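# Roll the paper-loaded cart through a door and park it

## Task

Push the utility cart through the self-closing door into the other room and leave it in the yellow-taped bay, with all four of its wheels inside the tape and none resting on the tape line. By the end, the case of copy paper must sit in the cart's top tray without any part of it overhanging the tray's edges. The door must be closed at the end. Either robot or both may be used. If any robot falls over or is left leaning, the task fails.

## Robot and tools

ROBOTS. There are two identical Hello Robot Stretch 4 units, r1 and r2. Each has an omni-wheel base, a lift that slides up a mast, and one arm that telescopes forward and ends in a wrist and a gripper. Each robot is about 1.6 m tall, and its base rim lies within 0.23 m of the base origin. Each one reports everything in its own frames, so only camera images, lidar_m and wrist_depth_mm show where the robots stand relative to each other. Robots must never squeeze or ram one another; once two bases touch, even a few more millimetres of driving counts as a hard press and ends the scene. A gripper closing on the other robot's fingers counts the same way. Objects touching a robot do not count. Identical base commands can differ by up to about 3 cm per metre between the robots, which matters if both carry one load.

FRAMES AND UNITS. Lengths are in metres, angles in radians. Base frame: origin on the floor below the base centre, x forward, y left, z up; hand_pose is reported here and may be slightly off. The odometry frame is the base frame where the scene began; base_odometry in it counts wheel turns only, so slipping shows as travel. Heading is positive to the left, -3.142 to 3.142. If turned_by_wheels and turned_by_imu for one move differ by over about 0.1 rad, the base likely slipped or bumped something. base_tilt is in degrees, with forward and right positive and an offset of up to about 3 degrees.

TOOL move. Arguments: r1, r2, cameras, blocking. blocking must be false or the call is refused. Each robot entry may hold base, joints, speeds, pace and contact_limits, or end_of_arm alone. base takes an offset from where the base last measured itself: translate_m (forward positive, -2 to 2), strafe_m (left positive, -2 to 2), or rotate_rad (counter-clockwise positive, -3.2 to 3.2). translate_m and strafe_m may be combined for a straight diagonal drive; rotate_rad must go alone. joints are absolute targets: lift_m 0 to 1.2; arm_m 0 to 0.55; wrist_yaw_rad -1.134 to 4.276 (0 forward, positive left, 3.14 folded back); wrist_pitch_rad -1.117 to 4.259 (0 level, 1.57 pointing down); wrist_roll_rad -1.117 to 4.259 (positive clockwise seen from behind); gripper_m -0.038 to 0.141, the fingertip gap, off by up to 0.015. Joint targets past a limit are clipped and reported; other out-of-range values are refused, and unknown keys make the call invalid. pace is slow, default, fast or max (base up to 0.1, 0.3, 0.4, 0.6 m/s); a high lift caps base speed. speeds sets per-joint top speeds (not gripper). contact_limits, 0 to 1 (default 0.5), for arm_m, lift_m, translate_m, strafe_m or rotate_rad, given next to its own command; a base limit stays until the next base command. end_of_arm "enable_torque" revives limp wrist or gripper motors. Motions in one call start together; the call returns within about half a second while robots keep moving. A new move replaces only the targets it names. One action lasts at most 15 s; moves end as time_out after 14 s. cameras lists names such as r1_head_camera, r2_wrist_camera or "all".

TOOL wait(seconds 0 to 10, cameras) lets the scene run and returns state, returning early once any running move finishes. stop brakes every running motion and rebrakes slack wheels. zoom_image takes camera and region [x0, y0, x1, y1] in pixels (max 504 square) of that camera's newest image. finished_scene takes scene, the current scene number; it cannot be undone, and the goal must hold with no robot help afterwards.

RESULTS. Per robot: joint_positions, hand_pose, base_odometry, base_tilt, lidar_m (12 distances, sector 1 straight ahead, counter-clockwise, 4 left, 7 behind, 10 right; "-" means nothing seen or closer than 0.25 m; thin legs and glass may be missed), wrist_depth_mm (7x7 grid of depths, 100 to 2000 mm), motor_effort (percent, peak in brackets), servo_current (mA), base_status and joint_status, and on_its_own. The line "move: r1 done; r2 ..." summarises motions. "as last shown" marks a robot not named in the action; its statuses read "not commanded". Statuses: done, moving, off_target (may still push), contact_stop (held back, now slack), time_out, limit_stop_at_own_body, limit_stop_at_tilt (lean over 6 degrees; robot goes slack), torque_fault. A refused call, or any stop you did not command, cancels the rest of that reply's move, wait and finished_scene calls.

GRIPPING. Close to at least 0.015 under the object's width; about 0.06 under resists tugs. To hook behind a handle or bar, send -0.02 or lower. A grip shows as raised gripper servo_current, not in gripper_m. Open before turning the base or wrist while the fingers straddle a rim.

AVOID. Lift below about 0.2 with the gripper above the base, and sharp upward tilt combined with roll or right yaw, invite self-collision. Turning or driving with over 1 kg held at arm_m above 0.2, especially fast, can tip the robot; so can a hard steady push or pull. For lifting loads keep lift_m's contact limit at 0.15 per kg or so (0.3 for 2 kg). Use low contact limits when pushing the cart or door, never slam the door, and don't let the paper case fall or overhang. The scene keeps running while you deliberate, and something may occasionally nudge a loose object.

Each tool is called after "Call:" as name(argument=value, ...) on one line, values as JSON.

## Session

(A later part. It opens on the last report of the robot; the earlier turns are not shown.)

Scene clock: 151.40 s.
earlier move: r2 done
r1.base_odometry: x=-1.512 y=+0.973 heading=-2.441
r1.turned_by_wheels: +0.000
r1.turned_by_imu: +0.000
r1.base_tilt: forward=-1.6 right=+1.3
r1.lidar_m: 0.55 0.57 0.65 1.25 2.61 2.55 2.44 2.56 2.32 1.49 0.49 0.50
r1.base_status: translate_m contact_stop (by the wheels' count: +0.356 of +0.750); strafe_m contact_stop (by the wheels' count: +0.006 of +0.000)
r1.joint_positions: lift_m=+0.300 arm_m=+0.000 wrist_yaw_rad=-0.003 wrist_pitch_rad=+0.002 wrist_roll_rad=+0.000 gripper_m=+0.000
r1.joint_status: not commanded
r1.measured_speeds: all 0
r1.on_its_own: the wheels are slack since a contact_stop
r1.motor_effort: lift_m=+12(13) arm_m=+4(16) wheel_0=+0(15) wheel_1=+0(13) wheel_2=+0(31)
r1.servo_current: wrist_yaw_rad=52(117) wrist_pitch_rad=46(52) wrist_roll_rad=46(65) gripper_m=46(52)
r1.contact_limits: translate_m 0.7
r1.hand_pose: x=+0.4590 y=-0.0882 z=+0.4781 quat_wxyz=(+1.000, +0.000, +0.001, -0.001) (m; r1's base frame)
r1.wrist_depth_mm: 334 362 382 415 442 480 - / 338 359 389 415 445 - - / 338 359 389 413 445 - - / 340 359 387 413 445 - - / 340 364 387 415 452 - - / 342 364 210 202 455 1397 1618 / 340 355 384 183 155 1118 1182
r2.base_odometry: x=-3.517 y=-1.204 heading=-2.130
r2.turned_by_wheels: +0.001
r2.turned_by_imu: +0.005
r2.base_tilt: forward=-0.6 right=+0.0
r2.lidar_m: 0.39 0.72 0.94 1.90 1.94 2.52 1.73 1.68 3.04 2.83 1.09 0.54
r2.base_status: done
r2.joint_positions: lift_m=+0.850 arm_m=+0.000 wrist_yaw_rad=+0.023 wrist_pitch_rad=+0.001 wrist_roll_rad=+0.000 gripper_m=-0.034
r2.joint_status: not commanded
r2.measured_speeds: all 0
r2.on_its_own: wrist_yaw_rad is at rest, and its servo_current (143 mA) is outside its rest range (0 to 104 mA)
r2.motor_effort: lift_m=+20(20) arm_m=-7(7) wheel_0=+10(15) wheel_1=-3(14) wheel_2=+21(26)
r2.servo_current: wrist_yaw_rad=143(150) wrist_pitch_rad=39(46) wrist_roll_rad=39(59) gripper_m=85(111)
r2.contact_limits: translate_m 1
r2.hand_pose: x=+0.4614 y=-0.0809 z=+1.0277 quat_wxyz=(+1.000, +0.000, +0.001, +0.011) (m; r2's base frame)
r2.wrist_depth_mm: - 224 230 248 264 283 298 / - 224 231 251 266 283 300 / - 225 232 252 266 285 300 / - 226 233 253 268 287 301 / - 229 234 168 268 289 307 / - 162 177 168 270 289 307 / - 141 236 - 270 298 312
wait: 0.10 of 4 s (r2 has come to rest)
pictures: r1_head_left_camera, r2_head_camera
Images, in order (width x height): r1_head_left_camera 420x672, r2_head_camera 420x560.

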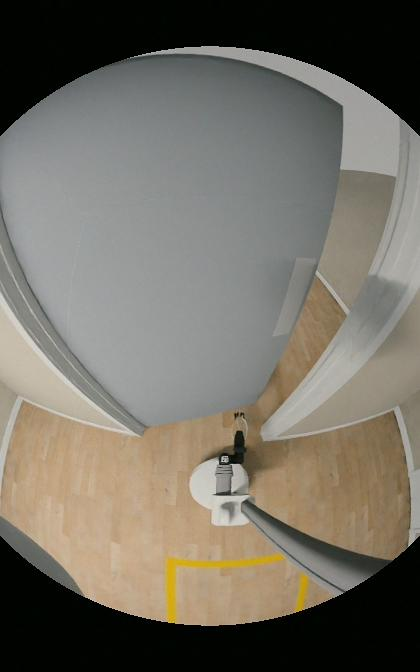

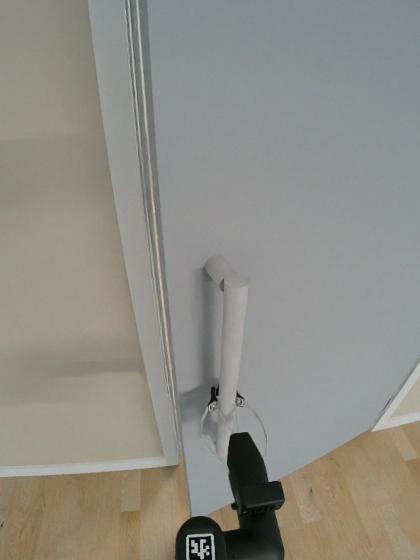

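Call:
move(blocking=false, r1={"base":{"translate_m":0.7,"strafe_m":-0.05},"pace":"slow","contact_limits":{"translate_m":0.9}}, r2={"base":{"translate_m":-0.25,"strafe_m":-0.12},"pace":"slow","contact_limits":{"translate_m":1.0}})

Call:
wait(seconds=4, cameras=["r2_head_camera","r1_head_left_camera"])

Scene clock: 156.53 s.
move: r1 moving; r2 moving
r1.base_odometry: x=-1.522 y=+0.966 heading=-2.440
r1.turned_by_wheels: +0.000
r1.turned_by_imu: +0.000
r1.base_tilt: forward=-1.6 right=+1.3
r1.lidar_m: 0.56 0.55 0.64 1.22 2.60 2.58 2.46 2.59 2.32 1.43 0.49 0.49
r1.base_status: translate_m moving; strafe_m moving
r1.joint_positions: lift_m=+0.300 arm_m=+0.000 wrist_yaw_rad=-0.003 wrist_pitch_rad=+0.002 wrist_roll_rad=+0.000 gripper_m=+0.000
r1.joint_status: not commanded
r1.measured_speeds: translate_m=+0.049 strafe_m=-0.004 rotate_rad=-0.001 lift_m=+0.000 arm_m=+0.000 wrist_yaw_rad=+0.000 wrist_pitch_rad=+0.000 wrist_roll_rad=+0.000
r1.motor_effort: lift_m=+12(13) arm_m=+5(5) wheel_0=+6(8) wheel_1=+2(5) wheel_2=-4(7)
r1.servo_current: wrist_yaw_rad=59(72) wrist_pitch_rad=39(46) wrist_roll_rad=52(65) gripper_m=46(46)
r1.contact_limits: translate_m 0.9
r1.hand_pose: x=+0.4590 y=-0.0882 z=+0.4781 quat_wxyz=(+1.000, +0.000, +0.001, -0.001) (m; r1's base frame)
r1.wrist_depth_mm: 334 355 382 410 445 - - / 336 355 384 413 449 - - / 336 355 384 413 449 - - / 336 357 384 413 449 - - / 336 359 384 415 449 - - / 340 359 211 203 455 1397 1618 / 336 351 384 183 156 1182 1182
r2.base_odometry: x=-3.515 y=-1.191 heading=-2.128
r2.turned_by_wheels: +0.002
r2.turned_by_imu: +0.005
r2.base_tilt: forward=-0.6 right=+0.0
r2.lidar_m: 0.38 0.74 0.97 1.90 1.93 2.52 1.72 1.62 3.06 2.83 1.10 0.53
r2.base_status: translate_m moving; strafe_m moving
r2.joint_positions: lift_m=+0.850 arm_m=+0.000 wrist_yaw_rad=+0.023 wrist_pitch_rad=+0.001 wrist_roll_rad=+0.000 gripper_m=-0.034
r2.joint_status: not commanded
r2.measured_speeds: translate_m=-0.048 strafe_m=-0.024 rotate_rad=+0.002 lift_m=+0.000 arm_m=+0.000 wrist_yaw_rad=+0.000 wrist_pitch_rad=+0.000 wrist_roll_rad=+0.000
r2.motor_effort: lift_m=+20(20) arm_m=-7(7) wheel_0=+11(12) wheel_1=-6(8) wheel_2=+24(26)
r2.servo_current: wrist_yaw_rad=130(143) wrist_pitch_rad=46(46) wrist_roll_rad=46(52) gripper_m=85(85)
r2.contact_limits: translate_m 1
r2.hand_pose: x=+0.4614 y=-0.0808 z=+1.0277 quat_wxyz=(+1.000, +0.000, +0.001, +0.011) (m; r2's base frame)
r2.wrist_depth_mm: - 223 229 250 264 283 301 / - 224 230 251 266 285 301 / - 225 232 166 265 287 304 / - 227 233 253 266 287 307 / - 228 233 176 272 289 309 / - 162 177 167 267 291 309 / - 140 236 - 270 300 315
pictures: none

Scene clock: 160.00 s.
earlier move: r1 moving; r2 done
r1.base_odometry: x=-1.793 y=+0.769 heading=-2.441
r1.turned_by_wheels: +0.000
r1.turned_by_imu: -0.001
r1.base_tilt: forward=-1.6 right=+1.3
r1.lidar_m: 0.43 0.37 0.41 0.58 2.63 2.93 2.82 2.91 2.30 0.30 0.32 0.66
r1.base_status: translate_m moving; strafe_m moving
r1.joint_positions: lift_m=+0.300 arm_m=+0.000 wrist_yaw_rad=-0.003 wrist_pitch_rad=+0.002 wrist_roll_rad=+0.000 gripper_m=+0.000
r1.joint_status: not commanded
r1.measured_speeds: translate_m=+0.100 strafe_m=-0.008 rotate_rad=-0.003 lift_m=+0.000 arm_m=+0.000 wrist_yaw_rad=+0.000 wrist_pitch_rad=+0.000 wrist_roll_rad=+0.000
r1.motor_effort: lift_m=+12(13) arm_m=+5(5) wheel_0=+5(8) wheel_1=+1(6) wheel_2=-5(7)
r1.servo_current: wrist_yaw_rad=39(72) wrist_pitch_rad=39(52) wrist_roll_rad=65(65) gripper_m=46(52)
r1.contact_limits: translate_m 0.9
r1.hand_pose: x=+0.4590 y=-0.0882 z=+0.4781 quat_wxyz=(+1.000, +0.000, +0.001, -0.001) (m; r1's base frame)
r1.wrist_depth_mm: 246 283 319 370 - - - / 245 277 319 370 - - - / 250 278 320 368 - - - / 250 278 319 370 - - - / 251 279 319 370 - - - / 247 279 300 202 1708 1618 1576 / 247 268 312 343 145 1138 1205
r2.base_odometry: x=-3.487 y=-0.929 heading=-2.130
r2.turned_by_wheels: -0.002
r2.turned_by_imu: +0.011
r2.base_tilt: forward=-0.6 right=+0.1
r2.lidar_m: 0.40 0.97 1.30 1.98 2.02 2.68 1.46 1.40 2.92 2.73 1.50 0.56
r2.base_status: done
r2.joint_positions: lift_m=+0.850 arm_m=+0.000 wrist_yaw_rad=+0.011 wrist_pitch_rad=+0.001 wrist_roll_rad=+0.000 gripper_m=-0.034
r2.joint_status: not commanded
r2.measured_speeds: all 0
r2.motor_effort: lift_m=+20(20) arm_m=-7(7) wheel_0=-14(14) wheel_1=-7(10) wheel_2=+17(27)
r2.servo_current: wrist_yaw_rad=72(150) wrist_pitch_rad=39(46) wrist_roll_rad=46(59) gripper_m=78(91)
r2.contact_limits: translate_m 1
r2.hand_pose: x=+0.4605 y=-0.0841 z=+1.0277 quat_wxyz=(+1.000, +0.000, +0.001, +0.006) (m; r2's base frame)
r2.wrist_depth_mm: - 196 219 162 303 375 - / - 196 220 163 304 364 - / - 197 221 166 314 379 - / - 201 222 164 307 368 - / - 202 224 167 306 368 - / - 204 185 167 179 373 - / - - 219 - 329 351 -
wait: 3.47 of 4 s (r2 has come to rest)
pictures: r1_head_left_camera, r2_head_camera
Images, in order (width x height): r1_head_left_camera 420x672, r2_head_camera 420x560.

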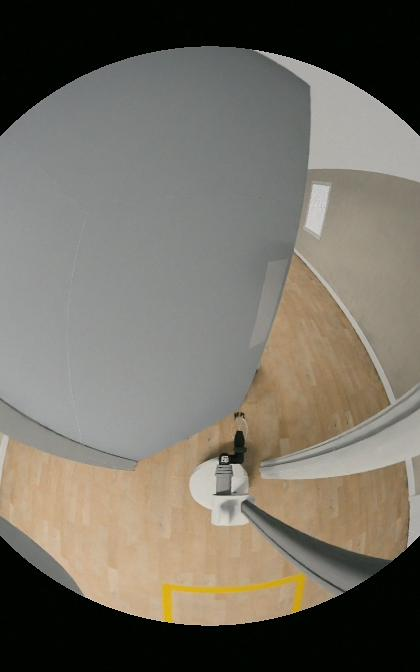

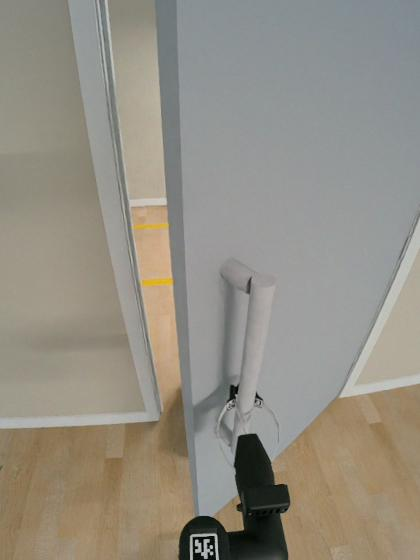

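Call:
move(blocking=false, r2={"base":{"translate_m":-0.2,"strafe_m":-0.17},"pace":"slow","contact_limits":{"translate_m":1.0}})

Call:
wait(seconds=3.5, cameras=["r2_head_camera","r1_head_left_camera"])

Scene clock: 166.20 s.
earlier move: r1 done
move: r2 moving
r1.base_odometry: x=-2.080 y=+0.561 heading=-2.443
r1.turned_by_wheels: -0.002
r1.turned_by_imu: -0.073
r1.base_tilt: forward=-1.6 right=+1.3
r1.lidar_m: 0.25 0.25 0.25 0.25 0.48 3.37 3.18 0.45 0.34 0.65 2.17 0.63
r1.base_status: done
r1.joint_positions: lift_m=+0.300 arm_m=+0.000 wrist_yaw_rad=-0.029 wrist_pitch_rad=+0.002 wrist_roll_rad=+0.000 gripper_m=+0.000
r1.joint_status: not commanded
r1.measured_speeds: translate_m=+0.002 strafe_m=+0.000 rotate_rad=+0.002 lift_m=+0.000 arm_m=+0.001 wrist_yaw_rad=+0.000 wrist_pitch_rad=+0.000 wrist_roll_rad=+0.000
r1.motor_effort: lift_m=+13(13) arm_m=+5(8) wheel_0=-11(11) wheel_1=+4(10) wheel_2=-16(22)
r1.servo_current: wrist_yaw_rad=195(195) wrist_pitch_rad=39(46) wrist_roll_rad=52(59) gripper_m=39(46)
r1.contact_limits: translate_m 0.9
r1.hand_pose: x=+0.4565 y=-0.0956 z=+0.4781 quat_wxyz=(+1.000, +0.000, +0.001, -0.014) (m; r1's base frame)
r1.wrist_depth_mm: - 108 - - - - - / - 106 - - - - - / - 104 - - - - - / - 114 - - - - - / - 108 - - - - - / - 109 - 191 184 1618 1618 / - 108 136 186 181 1182 1205
r2.base_odometry: x=-3.488 y=-0.916 heading=-2.130
r2.turned_by_wheels: +0.000
r2.turned_by_imu: -0.042
r2.base_tilt: forward=-0.7 right=+0.1
r2.lidar_m: 0.36 0.38 1.25 2.03 2.03 2.58 1.47 1.37 2.93 2.73 1.58 0.38
r2.base_status: translate_m moving; strafe_m moving
r2.joint_positions: lift_m=+0.850 arm_m=+0.000 wrist_yaw_rad=-0.012 wrist_pitch_rad=+0.001 wrist_roll_rad=+0.000 gripper_m=-0.034
r2.joint_status: not commanded
r2.measured_speeds: translate_m=-0.037 strafe_m=-0.032 rotate_rad=-0.001 lift_m=+0.000 arm_m=+0.000 wrist_yaw_rad=+0.013 wrist_pitch_rad=+0.000 wrist_roll_rad=+0.000
r2.motor_effort: lift_m=+20(20) arm_m=+5(5) wheel_0=+3(7) wheel_1=-7(7) wheel_2=+6(9)
r2.servo_current: wrist_yaw_rad=78(85) wrist_pitch_rad=39(46) wrist_roll_rad=39(59) gripper_m=72(85)
r2.contact_limits: translate_m 1
r2.hand_pose: x=+0.4581 y=-0.0910 z=+1.0277 quat_wxyz=(+1.000, +0.000, +0.001, -0.006) (m; r2's base frame)
r2.wrist_depth_mm: 149 166 193 131 306 384 - / 150 167 193 131 306 379 - / 150 164 198 133 307 382 - / 154 168 194 134 320 382 - / 154 172 193 135 322 387 - / 151 169 183 136 178 - - / - 158 195 - 340 - -
pictures: none

Scene clock: 169.57 s.
earlier move: r2 done
r1.base_odometry: x=-2.080 y=+0.560 heading=-2.441
r1.turned_by_wheels: +0.001
r1.turned_by_imu: +0.002
r1.base_tilt: forward=-1.6 right=+1.3
r1.lidar_m: 0.47 0.34 0.33 0.37 0.56 3.39 3.17 0.43 0.35 0.65 2.18 2.83
r1.base_status: done
r1.joint_positions: lift_m=+0.300 arm_m=+0.000 wrist_yaw_rad=-0.003 wrist_pitch_rad=+0.002 wrist_roll_rad=+0.000 gripper_m=+0.000
r1.joint_status: not commanded
r1.measured_speeds: all 0
r1.motor_effort: lift_m=+13(13) arm_m=+4(8) wheel_0=-3(12) wheel_1=+2(10) wheel_2=-3(22)
r1.servo_current: wrist_yaw_rad=46(208) wrist_pitch_rad=39(52) wrist_roll_rad=46(72) gripper_m=39(46)
r1.contact_limits: translate_m 0.9
r1.hand_pose: x=+0.4591 y=-0.0882 z=+0.4781 quat_wxyz=(+1.000, +0.000, +0.001, -0.001) (m; r1's base frame)
r1.wrist_depth_mm: - - - - - - - / - - - - - - - / - - - - - - - / - - 1756 - - - - / 268 - 778 - - - - / 270 1708 193 203 1661 1618 1576 / 265 1182 621 165 156 1118 1160
r2.base_odometry: x=-3.525 y=-0.670 heading=-2.128
r2.turned_by_wheels: +0.002
r2.turned_by_imu: -0.316
r2.base_tilt: forward=-0.5 right=+0.1
r2.lidar_m: 0.35 0.44 1.15 1.72 2.06 2.21 3.27 1.26 1.68 2.73 2.68 1.47
r2.base_status: done
r2.joint_positions: lift_m=+0.850 arm_m=+0.000 wrist_yaw_rad=+0.020 wrist_pitch_rad=+0.001 wrist_roll_rad=+0.000 gripper_m=-0.034
r2.joint_status: not commanded
r2.measured_speeds: all 0
r2.on_its_own: wrist_yaw_rad is at rest, and its servo_current (117 mA) is outside its rest range (0 to 104 mA)
r2.motor_effort: lift_m=+20(20) arm_m=-8(8) wheel_0=+5(15) wheel_1=-6(12) wheel_2=+27(30)
r2.servo_current: wrist_yaw_rad=117(117) wrist_pitch_rad=46(46) wrist_roll_rad=46(59) gripper_m=78(85)
r2.contact_limits: translate_m 1
r2.hand_pose: x=+0.4612 y=-0.0817 z=+1.0277 quat_wxyz=(+1.000, +0.000, +0.001, +0.010) (m; r2's base frame)
r2.wrist_depth_mm: 137 168 235 163 - - - / 138 169 236 164 - - - / 139 176 236 164 - - - / 140 177 235 165 - - - / 140 176 235 165 - - - / 141 162 185 167 169 - - / 140 149 221 - - - -
wait: 3.37 of 3.5 s (r2 has come to rest)
pictures: r1_head_left_camera, r2_head_camera
Images, in order (width x height): r1_head_left_camera 420x672, r2_head_camera 420x560.

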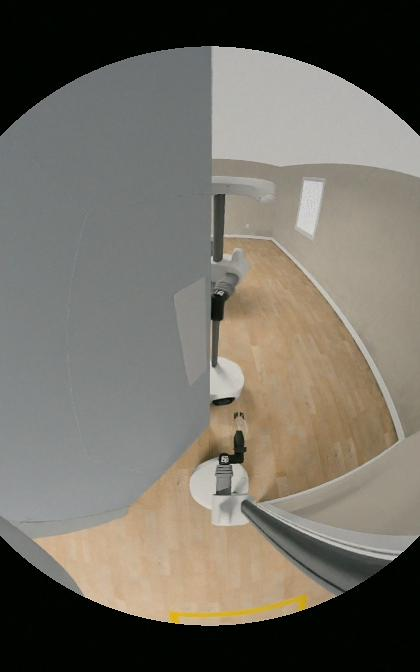

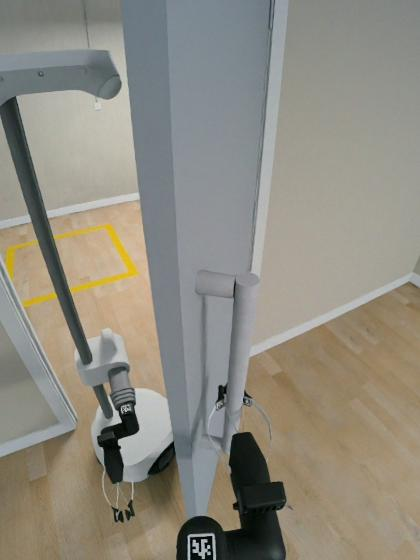

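Call:
move(blocking=false, r2={"base":{"translate_m":-0.1,"strafe_m":-0.2},"pace":"slow","contact_limits":{"translate_m":1.0}})

Call:
wait(seconds=4, cameras=["r2_head_camera","r1_head_camera","r1_head_left_camera","r1_head_right_camera"])

Scene clock: 177.10 s.
move: r2 moving
r1: as last shown
r1.turned_by_wheels: +0.000
r1.turned_by_imu: +0.000
r1.base_tilt: forward=-1.6 right=+1.2
r1.lidar_m: 0.48 0.36 0.33 0.38 0.58 3.37 3.18 0.44 0.36 0.65 2.16 2.81
r1.motor_effort: lift_m=+13(13) arm_m=+4(4) wheel_0=-3(4) wheel_1=+2(2) wheel_2=-3(3)
r1.servo_current: wrist_yaw_rad=65(65) wrist_pitch_rad=33(46) wrist_roll_rad=52(72) gripper_m=39(46)
r1.contact_limits: translate_m 0.9
r1.wrist_depth_mm: - - - - - - - / - - - - - - - / - - - - - - - / - - - - - - - / - - 778 - - - - / 276 1808 193 203 1661 1661 1618 / 274 1182 621 164 156 1160 1160
r2.base_odometry: x=-3.531 y=-0.659 heading=-2.126
r2.turned_by_wheels: +0.003
r2.turned_by_imu: -0.018
r2.base_tilt: forward=-0.6 right=+0.1
r2.lidar_m: 0.36 0.42 1.18 1.72 2.07 2.21 3.23 1.26 1.47 2.75 2.66 1.50
r2.base_status: translate_m moving; strafe_m moving
r2.joint_positions: lift_m=+0.850 arm_m=+0.000 wrist_yaw_rad=+0.022 wrist_pitch_rad=+0.001 wrist_roll_rad=+0.000 gripper_m=-0.034
r2.joint_status: not commanded
r2.measured_speeds: translate_m=-0.022 strafe_m=-0.044 rotate_rad=+0.002 lift_m=+0.000 arm_m=+0.000 wrist_yaw_rad=+0.000 wrist_pitch_rad=+0.000 wrist_roll_rad=+0.000
r2.motor_effort: lift_m=+20(20) arm_m=-8(8) wheel_0=+10(14) wheel_1=-9(10) wheel_2=+32(32)
r2.servo_current: wrist_yaw_rad=124(130) wrist_pitch_rad=39(46) wrist_roll_rad=33(65) gripper_m=78(78)
r2.contact_limits: translate_m 1
r2.hand_pose: x=+0.4614 y=-0.0812 z=+1.0277 quat_wxyz=(+1.000, +0.000, +0.001, +0.011) (m; r2's base frame)
r2.wrist_depth_mm: 135 169 238 163 - - - / 136 170 225 164 - - - / 135 185 226 165 - - - / 138 177 238 166 - - - / 137 177 239 167 - - - / 138 162 184 167 176 - - / 139 150 213 - - - -
pictures: none

Scene clock: 180.10 s.
earlier move: r2 done
r1.base_odometry: x=-2.080 y=+0.560 heading=-2.441
r1.turned_by_wheels: +0.000
r1.turned_by_imu: +0.000
r1.base_tilt: forward=-1.6 right=+1.3
r1.lidar_m: 0.74 0.46 0.42 0.46 0.63 3.36 3.16 0.41 0.33 0.65 2.17 2.79
r1.base_status: not commanded
r1.joint_positions: lift_m=+0.300 arm_m=+0.000 wrist_yaw_rad=-0.003 wrist_pitch_rad=+0.002 wrist_roll_rad=+0.000 gripper_m=+0.000
r1.joint_status: not commanded
r1.measured_speeds: all 0
r1.motor_effort: lift_m=+13(13) arm_m=+4(4) wheel_0=-3(4) wheel_1=+1(2) wheel_2=-3(3)
r1.servo_current: wrist_yaw_rad=65(65) wrist_pitch_rad=52(52) wrist_roll_rad=39(72) gripper_m=39(46)
r1.contact_limits: translate_m 0.9
r1.hand_pose: x=+0.4591 y=-0.0882 z=+0.4781 quat_wxyz=(+1.000, +0.000, +0.001, -0.001) (m; r1's base frame)
r1.wrist_depth_mm: - - - - - - - / - - - - - - - / - - - - - - - / - - - - - - - / - - - - - - - / 1756 1576 210 203 1661 1618 1618 / 1281 707 627 184 155 1138 1160
r2.base_odometry: x=-3.642 y=-0.480 heading=-2.126
r2.turned_by_wheels: +0.000
r2.turned_by_imu: +0.006
r2.base_tilt: forward=-0.6 right=+0.0
r2.lidar_m: 0.34 0.53 0.54 1.82 2.19 2.34 3.46 1.14 3.42 2.62 2.55 1.57
r2.base_status: done
r2.joint_positions: lift_m=+0.850 arm_m=+0.000 wrist_yaw_rad=+0.022 wrist_pitch_rad=+0.001 wrist_roll_rad=+0.000 gripper_m=-0.034
r2.joint_status: not commanded
r2.measured_speeds: all 0
r2.on_its_own: wrist_yaw_rad is at rest, and its servo_current (117 mA) is outside its rest range (0 to 104 mA)
r2.motor_effort: lift_m=+20(20) arm_m=-7(10) wheel_0=+10(23) wheel_1=-8(23) wheel_2=+31(35)
r2.servo_current: wrist_yaw_rad=117(176) wrist_pitch_rad=39(46) wrist_roll_rad=46(65) gripper_m=78(85)
r2.contact_limits: translate_m 1
r2.hand_pose: x=+0.4613 y=-0.0809 z=+1.0277 quat_wxyz=(+1.000, +0.000, +0.001, +0.011) (m; r2's base frame)
r2.wrist_depth_mm: 122 167 238 162 - - - / 127 176 239 163 - - - / 128 167 238 164 - - - / 127 167 239 165 - - - / 127 167 254 166 - - - / 125 157 182 168 174 - - / 126 156 218 - - - -
wait: 3.00 of 4 s (r2 has come to rest)
pictures: r1_head_camera, r1_head_left_camera, r1_head_right_camera, r2_head_camera
Images, in order (width x height): r1_head_camera 420x560, r1_head_left_camera 420x672, r1_head_right_camera 420x672, r2_head_camera 420x560.

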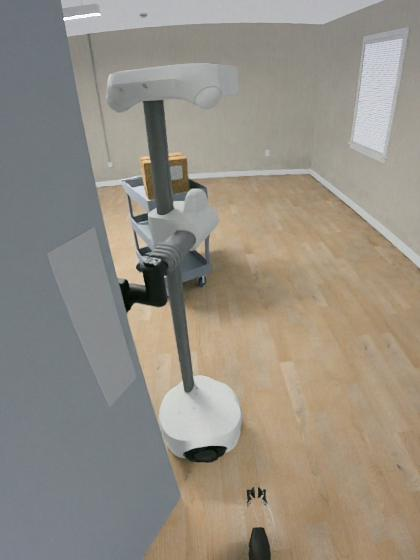

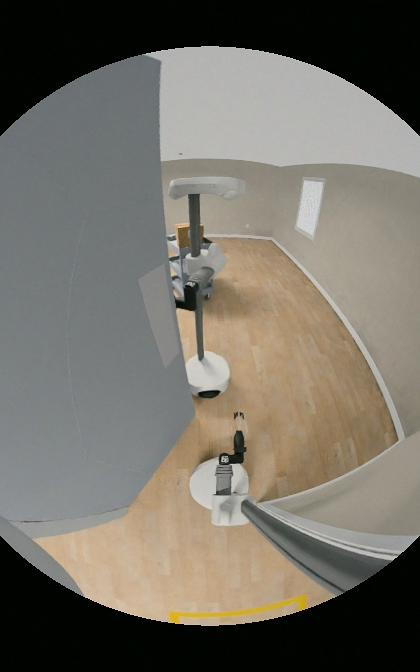

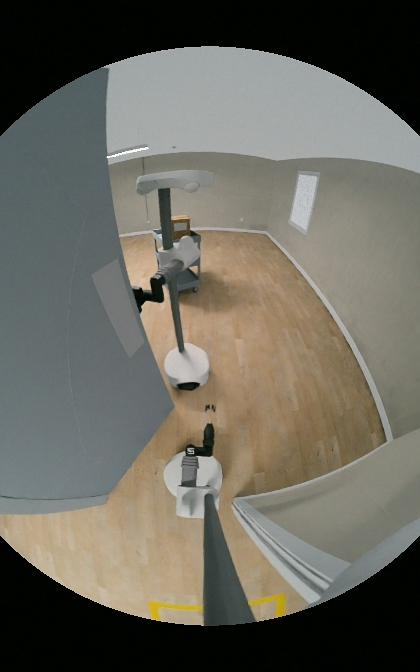

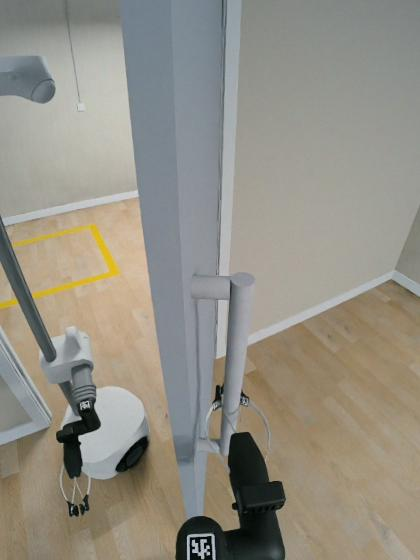

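Call:
move(blocking=false, r2={"base":{"translate_m":-0.02,"strafe_m":-0.22},"pace":"slow","contact_limits":{"strafe_m":1.0}})

Call:
wait(seconds=4, cameras=["r2_head_camera","r1_head_camera","r1_head_right_camera"])

Scene clock: 189.10 s.
move: r2 moving
r1: as last shown
r1.turned_by_imu: -0.001
r1.lidar_m: 0.76 0.48 0.42 0.45 0.62 3.36 3.18 0.42 0.35 0.67 2.17 2.81
r1.motor_effort: lift_m=+13(13) arm_m=+4(4) wheel_0=-3(4) wheel_1=+2(2) wheel_2=-3(3)
r1.servo_current: wrist_yaw_rad=46(59) wrist_pitch_rad=39(46) wrist_roll_rad=52(52) gripper_m=46(46)
r1.contact_limits: translate_m 0.9
r1.wrist_depth_mm: - - - - - - - / - - - - - - - / - - - - - - - / - - - - - - - / - - - - - - - / 1756 1576 192 202 1708 1661 1618 / 1255 715 627 183 156 1138 1160
r2.base_odometry: x=-3.653 y=-0.472 heading=-2.123
r2.turned_by_wheels: +0.003
r2.turned_by_imu: +0.008
r2.base_tilt: forward=-0.6 right=+0.1
r2.lidar_m: 0.34 0.53 0.53 1.84 2.20 2.36 3.49 1.14 3.40 2.59 2.55 1.56
r2.base_status: translate_m moving; strafe_m moving
r2.joint_positions: lift_m=+0.850 arm_m=+0.000 wrist_yaw_rad=+0.023 wrist_pitch_rad=+0.001 wrist_roll_rad=+0.000 gripper_m=-0.034
r2.joint_status: not commanded
r2.measured_speeds: translate_m=-0.004 strafe_m=-0.054 rotate_rad=+0.002 lift_m=+0.000 arm_m=+0.000 wrist_yaw_rad=+0.000 wrist_pitch_rad=+0.000 wrist_roll_rad=+0.000
r2.motor_effort: lift_m=+20(20) arm_m=-6(7) wheel_0=+17(17) wheel_1=-9(12) wheel_2=+28(30)
r2.servo_current: wrist_yaw_rad=143(143) wrist_pitch_rad=39(46) wrist_roll_rad=46(52) gripper_m=72(78)
r2.contact_limits: strafe_m 1
r2.hand_pose: x=+0.4614 y=-0.0809 z=+1.0277 quat_wxyz=(+1.000, +0.000, +0.001, +0.011) (m; r2's base frame)
r2.wrist_depth_mm: 124 169 243 161 - - - / 129 170 243 163 - - - / 130 179 241 163 - - - / 129 170 241 164 - - - / 129 169 257 165 - - - / 123 159 184 167 163 - - / 127 158 222 - - - -
pictures: none

Scene clock: 192.10 s.
earlier move: r2 done
r1.base_odometry: x=-2.080 y=+0.560 heading=-2.441
r1.turned_by_wheels: +0.000
r1.turned_by_imu: +0.000
r1.base_tilt: forward=-1.6 right=+1.3
r1.lidar_m: 0.88 0.60 0.54 0.53 0.63 3.36 3.17 0.42 0.35 0.64 2.18 2.81
r1.base_status: not commanded
r1.joint_positions: lift_m=+0.300 arm_m=+0.000 wrist_yaw_rad=-0.003 wrist_pitch_rad=+0.002 wrist_roll_rad=+0.000 gripper_m=+0.000
r1.joint_status: not commanded
r1.measured_speeds: all 0
r1.motor_effort: lift_m=+13(13) arm_m=+3(4) wheel_0=-4(4) wheel_1=+1(2) wheel_2=-3(3)
r1.servo_current: wrist_yaw_rad=52(65) wrist_pitch_rad=39(52) wrist_roll_rad=46(65) gripper_m=46(46)
r1.contact_limits: translate_m 0.9
r1.hand_pose: x=+0.4591 y=-0.0882 z=+0.4781 quat_wxyz=(+1.000, +0.000, +0.001, -0.001) (m; r1's base frame)
r1.wrist_depth_mm: - - - - - - - / - - - - - - - / - - - - - - - / - - - - - - - / - - - - - - - / 1756 1618 193 203 1708 1661 1576 / 759 715 183 183 156 1118 1182
r2.base_odometry: x=-3.819 y=-0.349 heading=-2.123
r2.turned_by_wheels: +0.000
r2.turned_by_imu: +0.053
r2.base_tilt: forward=-0.5 right=+0.1
r2.lidar_m: 0.34 0.85 0.69 2.11 2.39 2.60 1.14 1.04 3.02 2.36 2.34 1.62
r2.base_status: done
r2.joint_positions: lift_m=+0.850 arm_m=+0.000 wrist_yaw_rad=+0.025 wrist_pitch_rad=+0.001 wrist_roll_rad=+0.000 gripper_m=-0.034
r2.joint_status: not commanded
r2.measured_speeds: all 0
r2.on_its_own: wrist_yaw_rad is at rest, and its servo_current (143 mA) is outside its rest range (0 to 104 mA)
r2.motor_effort: lift_m=+20(20) arm_m=-7(7) wheel_0=+11(18) wheel_1=-7(13) wheel_2=+28(32)
r2.servo_current: wrist_yaw_rad=143(169) wrist_pitch_rad=39(46) wrist_roll_rad=33(59) gripper_m=78(85)
r2.contact_limits: strafe_m 1
r2.hand_pose: x=+0.4616 y=-0.0802 z=+1.0277 quat_wxyz=(+1.000, +0.000, +0.001, +0.012) (m; r2's base frame)
r2.wrist_depth_mm: 119 166 265 163 - - - / 114 178 265 163 - - - / 114 166 264 164 - - - / 111 165 263 164 - - - / 118 164 260 166 - - - / 118 158 182 167 163 - - / 116 144 232 - - - -
wait: 3.00 of 4 s (r2 has come to rest)
pictures: r1_head_camera, r1_head_right_camera, r2_head_camera
Images, in order (width x height): r1_head_camera 420x560, r1_head_right_camera 420x672, r2_head_camera 420x560.

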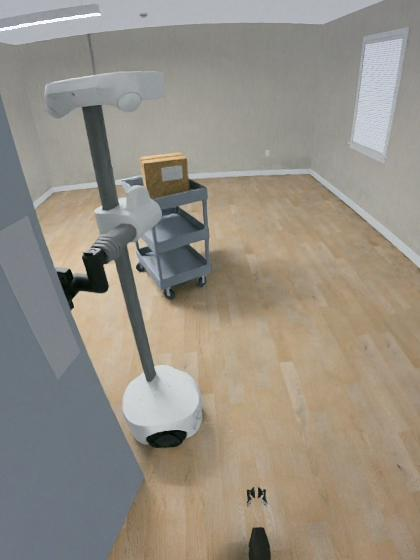

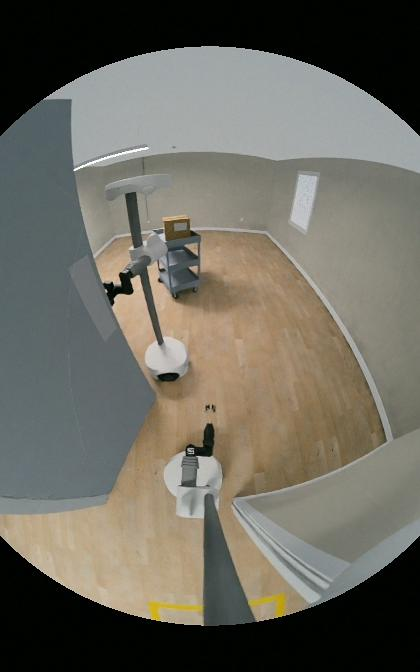

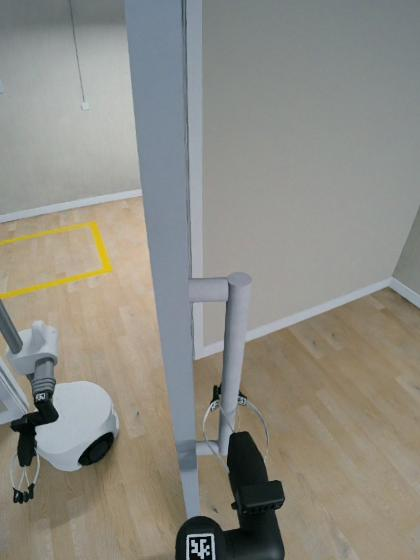

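Call:
move(blocking=false, r1={"base":{"translate_m":1.2,"strafe_m":-0.25},"joints":{"lift_m":0.9,"gripper_m":0.1}})

Call:
wait(seconds=6, cameras=["r1_head_camera","r1_wrist_camera","r1_head_left_camera","r1_head_right_camera"])

Scene clock: 200.83 s.
move: r1 moving
r1.base_odometry: x=-2.108 y=+0.545 heading=-2.441
r1.turned_by_wheels: +0.000
r1.turned_by_imu: +0.000
r1.base_tilt: forward=-1.6 right=+1.3
r1.lidar_m: 0.84 0.63 0.54 0.54 0.67 3.39 3.20 0.40 0.37 0.76 2.16 2.79
r1.base_status: translate_m moving; strafe_m moving
r1.joint_positions: lift_m=+0.338 arm_m=+0.000 wrist_yaw_rad=-0.003 wrist_pitch_rad=+0.002 wrist_roll_rad=+0.000 gripper_m=+0.019
r1.joint_status: lift_m moving; gripper_m moving
r1.measured_speeds: translate_m=+0.122 strafe_m=-0.026 rotate_rad=-0.002 lift_m=+0.146 arm_m=+0.000 wrist_yaw_rad=+0.000 wrist_pitch_rad=+0.000 wrist_roll_rad=+0.000
r1.motor_effort: lift_m=+25(27) arm_m=+4(4) wheel_0=+8(10) wheel_1=+5(5) wheel_2=-8(10)
r1.servo_current: wrist_yaw_rad=59(78) wrist_pitch_rad=39(46) wrist_roll_rad=65(72) gripper_m=59(85)
r1.hand_pose: x=+0.4591 y=-0.0882 z=+0.5152 quat_wxyz=(+1.000, +0.000, +0.001, -0.001) (m; r1's base frame)
r1.wrist_depth_mm: - - - - - - - / - - - - - - - / - - - - - - - / - - - - - - - / - - - - - - - / 1708 1863 193 220 187 1708 1708 / 820 778 1118 153 1078 1182 1255
r2.base_odometry: x=-3.819 y=-0.349 heading=-2.123
r2.turned_by_wheels: +0.000
r2.turned_by_imu: +0.000
r2.base_tilt: forward=-0.6 right=+0.0
r2.lidar_m: 0.31 0.82 0.66 2.09 2.39 2.62 1.15 1.03 2.99 2.37 2.35 1.62
r2.base_status: not commanded
r2.joint_positions: lift_m=+0.850 arm_m=+0.000 wrist_yaw_rad=+0.025 wrist_pitch_rad=+0.001 wrist_roll_rad=+0.000 gripper_m=-0.034
r2.joint_status: not commanded
r2.measured_speeds: all 0
r2.motor_effort: lift_m=+20(20) arm_m=-7(7) wheel_0=+12(12) wheel_1=-7(8) wheel_2=+28(29)
r2.servo_current: wrist_yaw_rad=163(169) wrist_pitch_rad=46(46) wrist_roll_rad=46(59) gripper_m=78(85)
r2.contact_limits: strafe_m 1
r2.hand_pose: x=+0.4616 y=-0.0802 z=+1.0277 quat_wxyz=(+1.000, +0.000, +0.001, +0.012) (m; r2's base frame)
r2.wrist_depth_mm: 119 166 265 163 - - - / 114 177 266 163 - - - / 114 166 265 165 - - - / 112 166 263 165 - - - / 119 164 260 166 - - - / 118 158 183 167 163 - - / 116 144 232 - - - -
pictures: none

Scene clock: 205.90 s.
earlier move: r1 done
r1.base_odometry: x=-3.158 y=-0.022 heading=-2.441
r1.turned_by_wheels: +0.000
r1.turned_by_imu: -0.001
r1.base_tilt: forward=-1.6 right=+1.2
r1.lidar_m: 4.40 1.09 3.14 0.38 0.40 0.99 1.33 1.41 1.83 1.76 1.80 2.33
r1.base_status: done
r1.joint_positions: lift_m=+0.900 arm_m=+0.000 wrist_yaw_rad=-0.003 wrist_pitch_rad=+0.002 wrist_roll_rad=+0.000 gripper_m=+0.100
r1.joint_status: all done
r1.measured_speeds: all 0
r1.motor_effort: lift_m=+24(29) arm_m=+4(4) wheel_0=+3(10) wheel_1=+3(6) wheel_2=+0(10)
r1.servo_current: wrist_yaw_rad=59(78) wrist_pitch_rad=39(52) wrist_roll_rad=39(78) gripper_m=39(91)
r1.hand_pose: x=+0.4591 y=-0.0882 z=+1.0772 quat_wxyz=(+1.000, +0.000, +0.001, -0.001) (m; r1's base frame)
r1.wrist_depth_mm: - - - - - - - / - - - - - - - / - - - - - - - / - - - - - - - / 878 - - - - - - / 891 - 214 - 198 - - / - - - 145 - - -
r2.base_odometry: x=-3.819 y=-0.349 heading=-2.123
r2.turned_by_wheels: +0.000
r2.turned_by_imu: +0.001
r2.base_tilt: forward=-0.6 right=+0.0
r2.lidar_m: 0.33 1.36 1.37 0.57 0.41 0.47 1.15 1.06 2.98 2.38 2.36 1.61
r2.base_status: not commanded
r2.joint_positions: lift_m=+0.850 arm_m=+0.000 wrist_yaw_rad=+0.025 wrist_pitch_rad=+0.001 wrist_roll_rad=+0.000 gripper_m=-0.034
r2.joint_status: not commanded
r2.measured_speeds: all 0
r2.on_its_own: wrist_yaw_rad is at rest, and its servo_current (156 mA) is outside its rest range (0 to 104 mA)
r2.motor_effort: lift_m=+20(20) arm_m=-7(7) wheel_0=+12(12) wheel_1=-8(8) wheel_2=+29(29)
r2.servo_current: wrist_yaw_rad=156(169) wrist_pitch_rad=39(52) wrist_roll_rad=46(59) gripper_m=78(85)
r2.contact_limits: strafe_m 1
r2.hand_pose: x=+0.4616 y=-0.0802 z=+1.0277 quat_wxyz=(+1.000, +0.000, +0.001, +0.012) (m; r2's base frame)
r2.wrist_depth_mm: 119 166 265 164 - - - / 114 177 265 163 - - - / 114 166 265 165 - - - / 111 166 263 165 - - - / 118 164 259 166 - - - / 118 158 183 167 163 - - / 116 143 232 - - - -
wait: 5.07 of 6 s (r1 has come to rest)
pictures: r1_head_camera, r1_head_left_camera, r1_head_right_camera, r1_wrist_camera
Images, in order (width x height): r1_head_camera 420x560, r1_head_left_camera 420x672, r1_head_right_camera 420x672, r1_wrist_camera 616x392.

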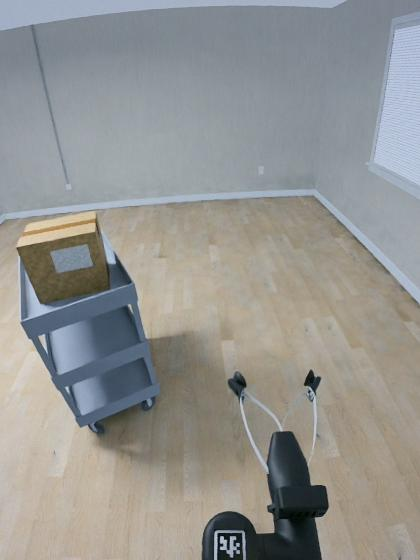

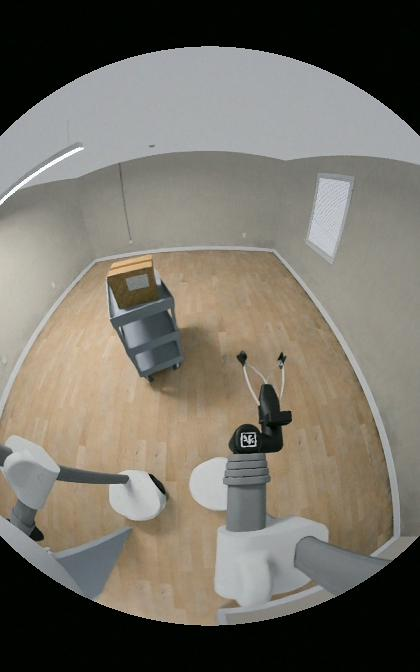

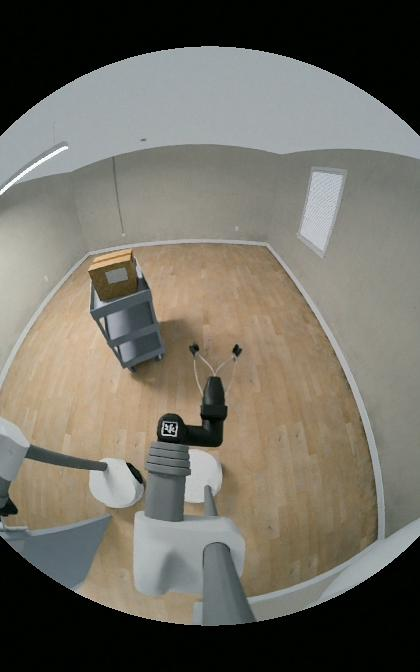

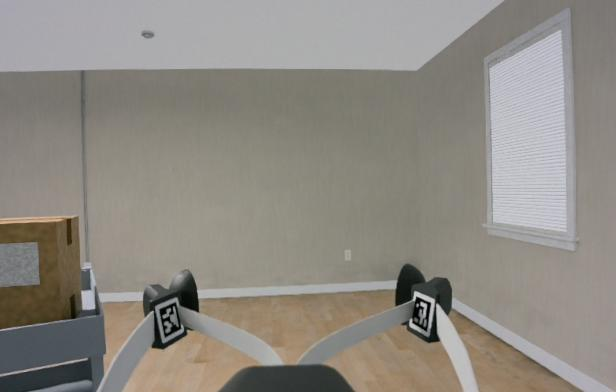

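Call:
move(blocking=false, r1={"base":{"translate_m":0.5,"strafe_m":0.05},"joints":{"lift_m":1.13,"wrist_pitch_rad":1.57}}, r2={"base":{"translate_m":0.02,"strafe_m":-0.24},"pace":"slow","contact_limits":{"strafe_m":1.0}})

Call:
wait(seconds=3)

Call:
wait(seconds=3, cameras=["r1_head_camera","r1_wrist_camera","r1_head_left_camera","r2_head_camera"])

Scene clock: 236.47 s.
move: r1 moving; r2 moving
r1.base_odometry: x=-3.180 y=-0.045 heading=-2.440
r1.turned_by_wheels: +0.000
r1.turned_by_imu: +0.000
r1.base_tilt: forward=-1.6 right=+1.3
r1.lidar_m: 4.37 1.05 3.14 0.42 0.40 0.98 1.38 1.43 1.88 1.76 1.79 2.32
r1.base_status: translate_m moving; strafe_m moving
r1.joint_positions: lift_m=+0.938 arm_m=+0.000 wrist_yaw_rad=-0.003 wrist_pitch_rad=+0.583 wrist_roll_rad=+0.000 gripper_m=+0.100
r1.joint_status: lift_m moving; wrist_pitch_rad moving
r1.measured_speeds: translate_m=+0.122 strafe_m=+0.014 rotate_rad=-0.005 lift_m=+0.146 arm_m=+0.000 wrist_yaw_rad=+0.000 wrist_pitch_rad=+1.818 wrist_roll_rad=+0.000
r1.motor_effort: lift_m=+26(27) arm_m=+4(4) wheel_0=+7(7) wheel_1=+8(8) wheel_2=-8(9)
r1.servo_current: wrist_yaw_rad=46(59) wrist_pitch_rad=52(91) wrist_roll_rad=52(59) gripper_m=39(52)
r1.hand_pose: x=+0.4115 y=-0.0880 z=+0.9570 quat_wxyz=(+0.958, +0.000, +0.287, -0.001) (m; r1's base frame)
r1.wrist_depth_mm: - - - - - - - / 904 - - - - - - / - - - - - - - / - - - - - - - / - 1808 1756 1808 1756 1756 1661 / - 213 215 1430 198 1430 1430 / - 1078 1255 145 1255 1205 1229
r2.base_odometry: x=-3.831 y=-0.342 heading=-2.121
r2.turned_by_wheels: +0.002
r2.turned_by_imu: +0.008
r2.base_tilt: forward=-0.6 right=+0.0
r2.lidar_m: 0.33 1.41 1.38 2.15 0.42 0.45 1.18 1.02 2.96 2.38 2.32 1.61
r2.base_status: translate_m moving; strafe_m moving
r2.joint_positions: lift_m=+0.850 arm_m=+0.000 wrist_yaw_rad=+0.025 wrist_pitch_rad=+0.001 wrist_roll_rad=+0.000 gripper_m=-0.034
r2.joint_status: not commanded
r2.measured_speeds: translate_m=+0.006 strafe_m=-0.053 rotate_rad=+0.000 lift_m=+0.000 arm_m=+0.000 wrist_yaw_rad=+0.000 wrist_pitch_rad=+0.000 wrist_roll_rad=+0.000
r2.motor_effort: lift_m=+20(20) arm_m=-7(7) wheel_0=+17(22) wheel_1=-8(10) wheel_2=+11(27)
r2.servo_current: wrist_yaw_rad=163(163) wrist_pitch_rad=39(46) wrist_roll_rad=46(52) gripper_m=78(78)
r2.contact_limits: strafe_m 1
r2.hand_pose: x=+0.4616 y=-0.0802 z=+1.0277 quat_wxyz=(+1.000, +0.000, +0.001, +0.012) (m; r2's base frame)
r2.wrist_depth_mm: 122 169 247 161 - - - / 122 182 248 162 - - - / 129 170 248 165 - - - / 111 170 246 166 - - - / 121 168 265 166 - - - / 121 157 179 167 167 - - / 114 147 259 - - - -
pictures: none

Scene clock: 239.13 s.
earlier move: r1 done; r2 moving
r1.base_odometry: x=-3.508 y=-0.383 heading=-2.440
r1.turned_by_wheels: +0.000
r1.turned_by_imu: +0.000
r1.base_tilt: forward=-1.6 right=+1.3
r1.lidar_m: 3.90 0.60 0.65 2.93 0.79 0.84 1.87 1.93 1.95 1.78 1.81 2.35
r1.base_status: done
r1.joint_positions: lift_m=+1.130 arm_m=+0.000 wrist_yaw_rad=-0.003 wrist_pitch_rad=+1.568 wrist_roll_rad=+0.000 gripper_m=+0.100
r1.joint_status: all done
r1.measured_speeds: all 0
r1.motor_effort: lift_m=+24(28) arm_m=+3(4) wheel_0=+3(8) wheel_1=+2(8) wheel_2=-1(11)
r1.servo_current: wrist_yaw_rad=65(72) wrist_pitch_rad=39(91) wrist_roll_rad=46(65) gripper_m=46(52)
r1.hand_pose: x=+0.1715 y=-0.0874 z=+1.0194 quat_wxyz=(+0.708, +0.001, +0.706, -0.001) (m; r1's base frame)
r1.wrist_depth_mm: - 1205 1205 1229 1255 1229 1229 / - 1205 1205 1229 1229 1205 1255 / 1229 1255 1205 1229 1205 1255 1255 / 1205 1229 1229 1229 1255 1255 1255 / 1229 1255 1008 1008 1229 1229 1255 / 1229 1255 216 1025 198 1229 1229 / 1205 1229 1229 145 1255 1229 1229
r2.base_odometry: x=-4.033 y=-0.241 heading=-2.121
r2.turned_by_wheels: +0.000
r2.turned_by_imu: +0.047
r2.base_tilt: forward=-0.6 right=+0.0
r2.lidar_m: 0.32 4.26 1.53 2.34 0.92 0.77 0.99 1.19 2.60 2.15 2.10 1.63
r2.base_status: translate_m moving; strafe_m moving
r2.joint_positions: lift_m=+0.850 arm_m=+0.000 wrist_yaw_rad=+0.025 wrist_pitch_rad=+0.001 wrist_roll_rad=+0.000 gripper_m=-0.034
r2.joint_status: not commanded
r2.measured_speeds: translate_m=+0.001 strafe_m=-0.017 rotate_rad=-0.002 lift_m=+0.000 arm_m=+0.000 wrist_yaw_rad=+0.000 wrist_pitch_rad=+0.000 wrist_roll_rad=+0.000
r2.motor_effort: lift_m=+20(20) arm_m=-7(7) wheel_0=+13(22) wheel_1=-7(10) wheel_2=+15(27)
r2.servo_current: wrist_yaw_rad=156(169) wrist_pitch_rad=39(46) wrist_roll_rad=59(59) gripper_m=78(85)
r2.contact_limits: strafe_m 1
r2.hand_pose: x=+0.4616 y=-0.0801 z=+1.0277 quat_wxyz=(+1.000, +0.000, +0.001, +0.013) (m; r2's base frame)
r2.wrist_depth_mm: - 167 264 162 - - - / 107 183 262 162 - - - / 107 167 260 165 - - - / - 165 257 165 - - - / 111 163 252 166 - - - / 110 154 179 167 161 - - / 110 145 277 - - - -
wait: 2.67 of 3 s (r1 has come to rest)
pictures: none

Scene clock: 239.57 s.
earlier move: r2 done
r1.base_odometry: x=-3.508 y=-0.383 heading=-2.440
r1.turned_by_wheels: +0.000
r1.turned_by_imu: +0.000
r1.base_tilt: forward=-1.6 right=+1.3
r1.lidar_m: 3.90 0.63 0.67 2.94 0.78 0.82 1.83 1.88 1.92 1.77 1.80 2.31
r1.base_status: done
r1.joint_positions: lift_m=+1.130 arm_m=+0.000 wrist_yaw_rad=-0.003 wrist_pitch_rad=+1.568 wrist_roll_rad=+0.000 gripper_m=+0.100
r1.joint_status: all done
r1.measured_speeds: all 0
r1.motor_effort: lift_m=+24(28) arm_m=+4(4) wheel_0=+3(8) wheel_1=+2(8) wheel_2=-1(11)
r1.servo_current: wrist_yaw_rad=65(72) wrist_pitch_rad=39(91) wrist_roll_rad=39(72) gripper_m=39(52)
r1.hand_pose: x=+0.1715 y=-0.0874 z=+1.0194 quat_wxyz=(+0.708, +0.001, +0.706, -0.001) (m; r1's base frame)
r1.wrist_depth_mm: - 1255 1205 1229 1229 1205 1229 / - 1205 1205 1229 1229 1229 1205 / 1229 1229 1229 1229 1229 1255 1229 / 1205 1255 1229 1255 1205 1229 1229 / 1255 1229 1025 1025 1229 1229 1255 / 1229 1229 215 1025 198 1205 1229 / 1205 1229 1255 145 1205 1229 1229
r2.base_odometry: x=-4.034 y=-0.241 heading=-2.121
r2.turned_by_wheels: +0.000
r2.turned_by_imu: +0.000
r2.base_tilt: forward=-0.7 right=+0.0
r2.lidar_m: 0.30 4.26 1.52 2.37 0.85 0.79 1.02 1.20 2.59 2.14 2.12 1.57
r2.base_status: done
r2.joint_positions: lift_m=+0.850 arm_m=+0.000 wrist_yaw_rad=+0.025 wrist_pitch_rad=+0.001 wrist_roll_rad=+0.000 gripper_m=-0.034
r2.joint_status: not commanded
r2.measured_speeds: all 0
r2.on_its_own: wrist_yaw_rad is at rest, and its servo_current (143 mA) is outside its rest range (0 to 104 mA)
r2.motor_effort: lift_m=+20(20) arm_m=-7(7) wheel_0=+13(22) wheel_1=-6(10) wheel_2=+16(27)
r2.servo_current: wrist_yaw_rad=143(169) wrist_pitch_rad=46(46) wrist_roll_rad=46(59) gripper_m=78(85)
r2.contact_limits: strafe_m 1
r2.hand_pose: x=+0.4616 y=-0.0801 z=+1.0277 quat_wxyz=(+1.000, +0.000, +0.001, +0.013) (m; r2's base frame)
r2.wrist_depth_mm: - 166 260 161 - - - / 106 183 260 162 - - - / 113 166 259 165 - - - / - 164 293 166 - - - / 111 163 252 166 - - - / 110 154 181 167 161 - - / 109 145 277 - - - -
wait: 0.43 of 3 s (r2 has come to rest)
pictures: r1_head_camera, r1_head_left_camera, r1_wrist_camera, r2_head_camera
Images, in order (width x height): r1_head_camera 420x560, r1_head_left_camera 420x672, r1_wrist_camera 616x392, r2_head_camera 420x560.

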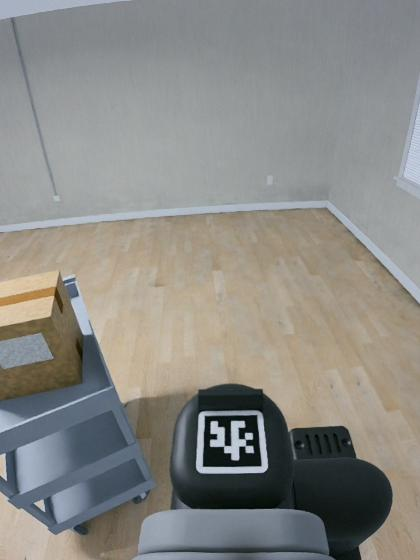

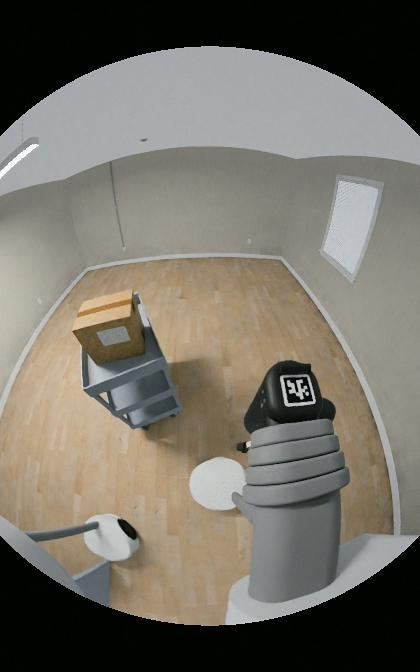

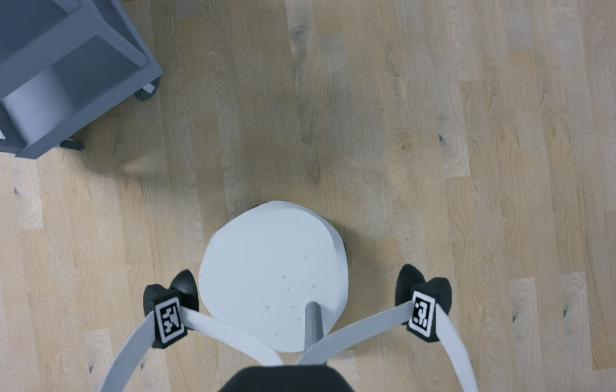

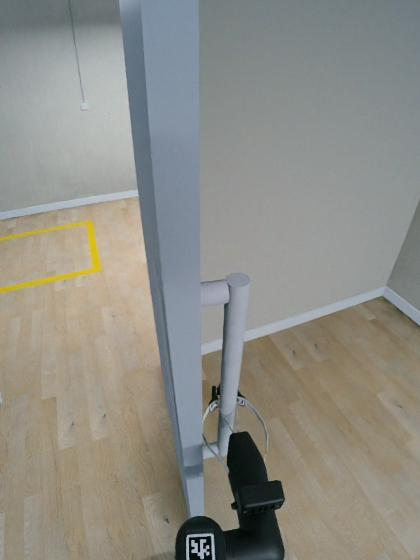

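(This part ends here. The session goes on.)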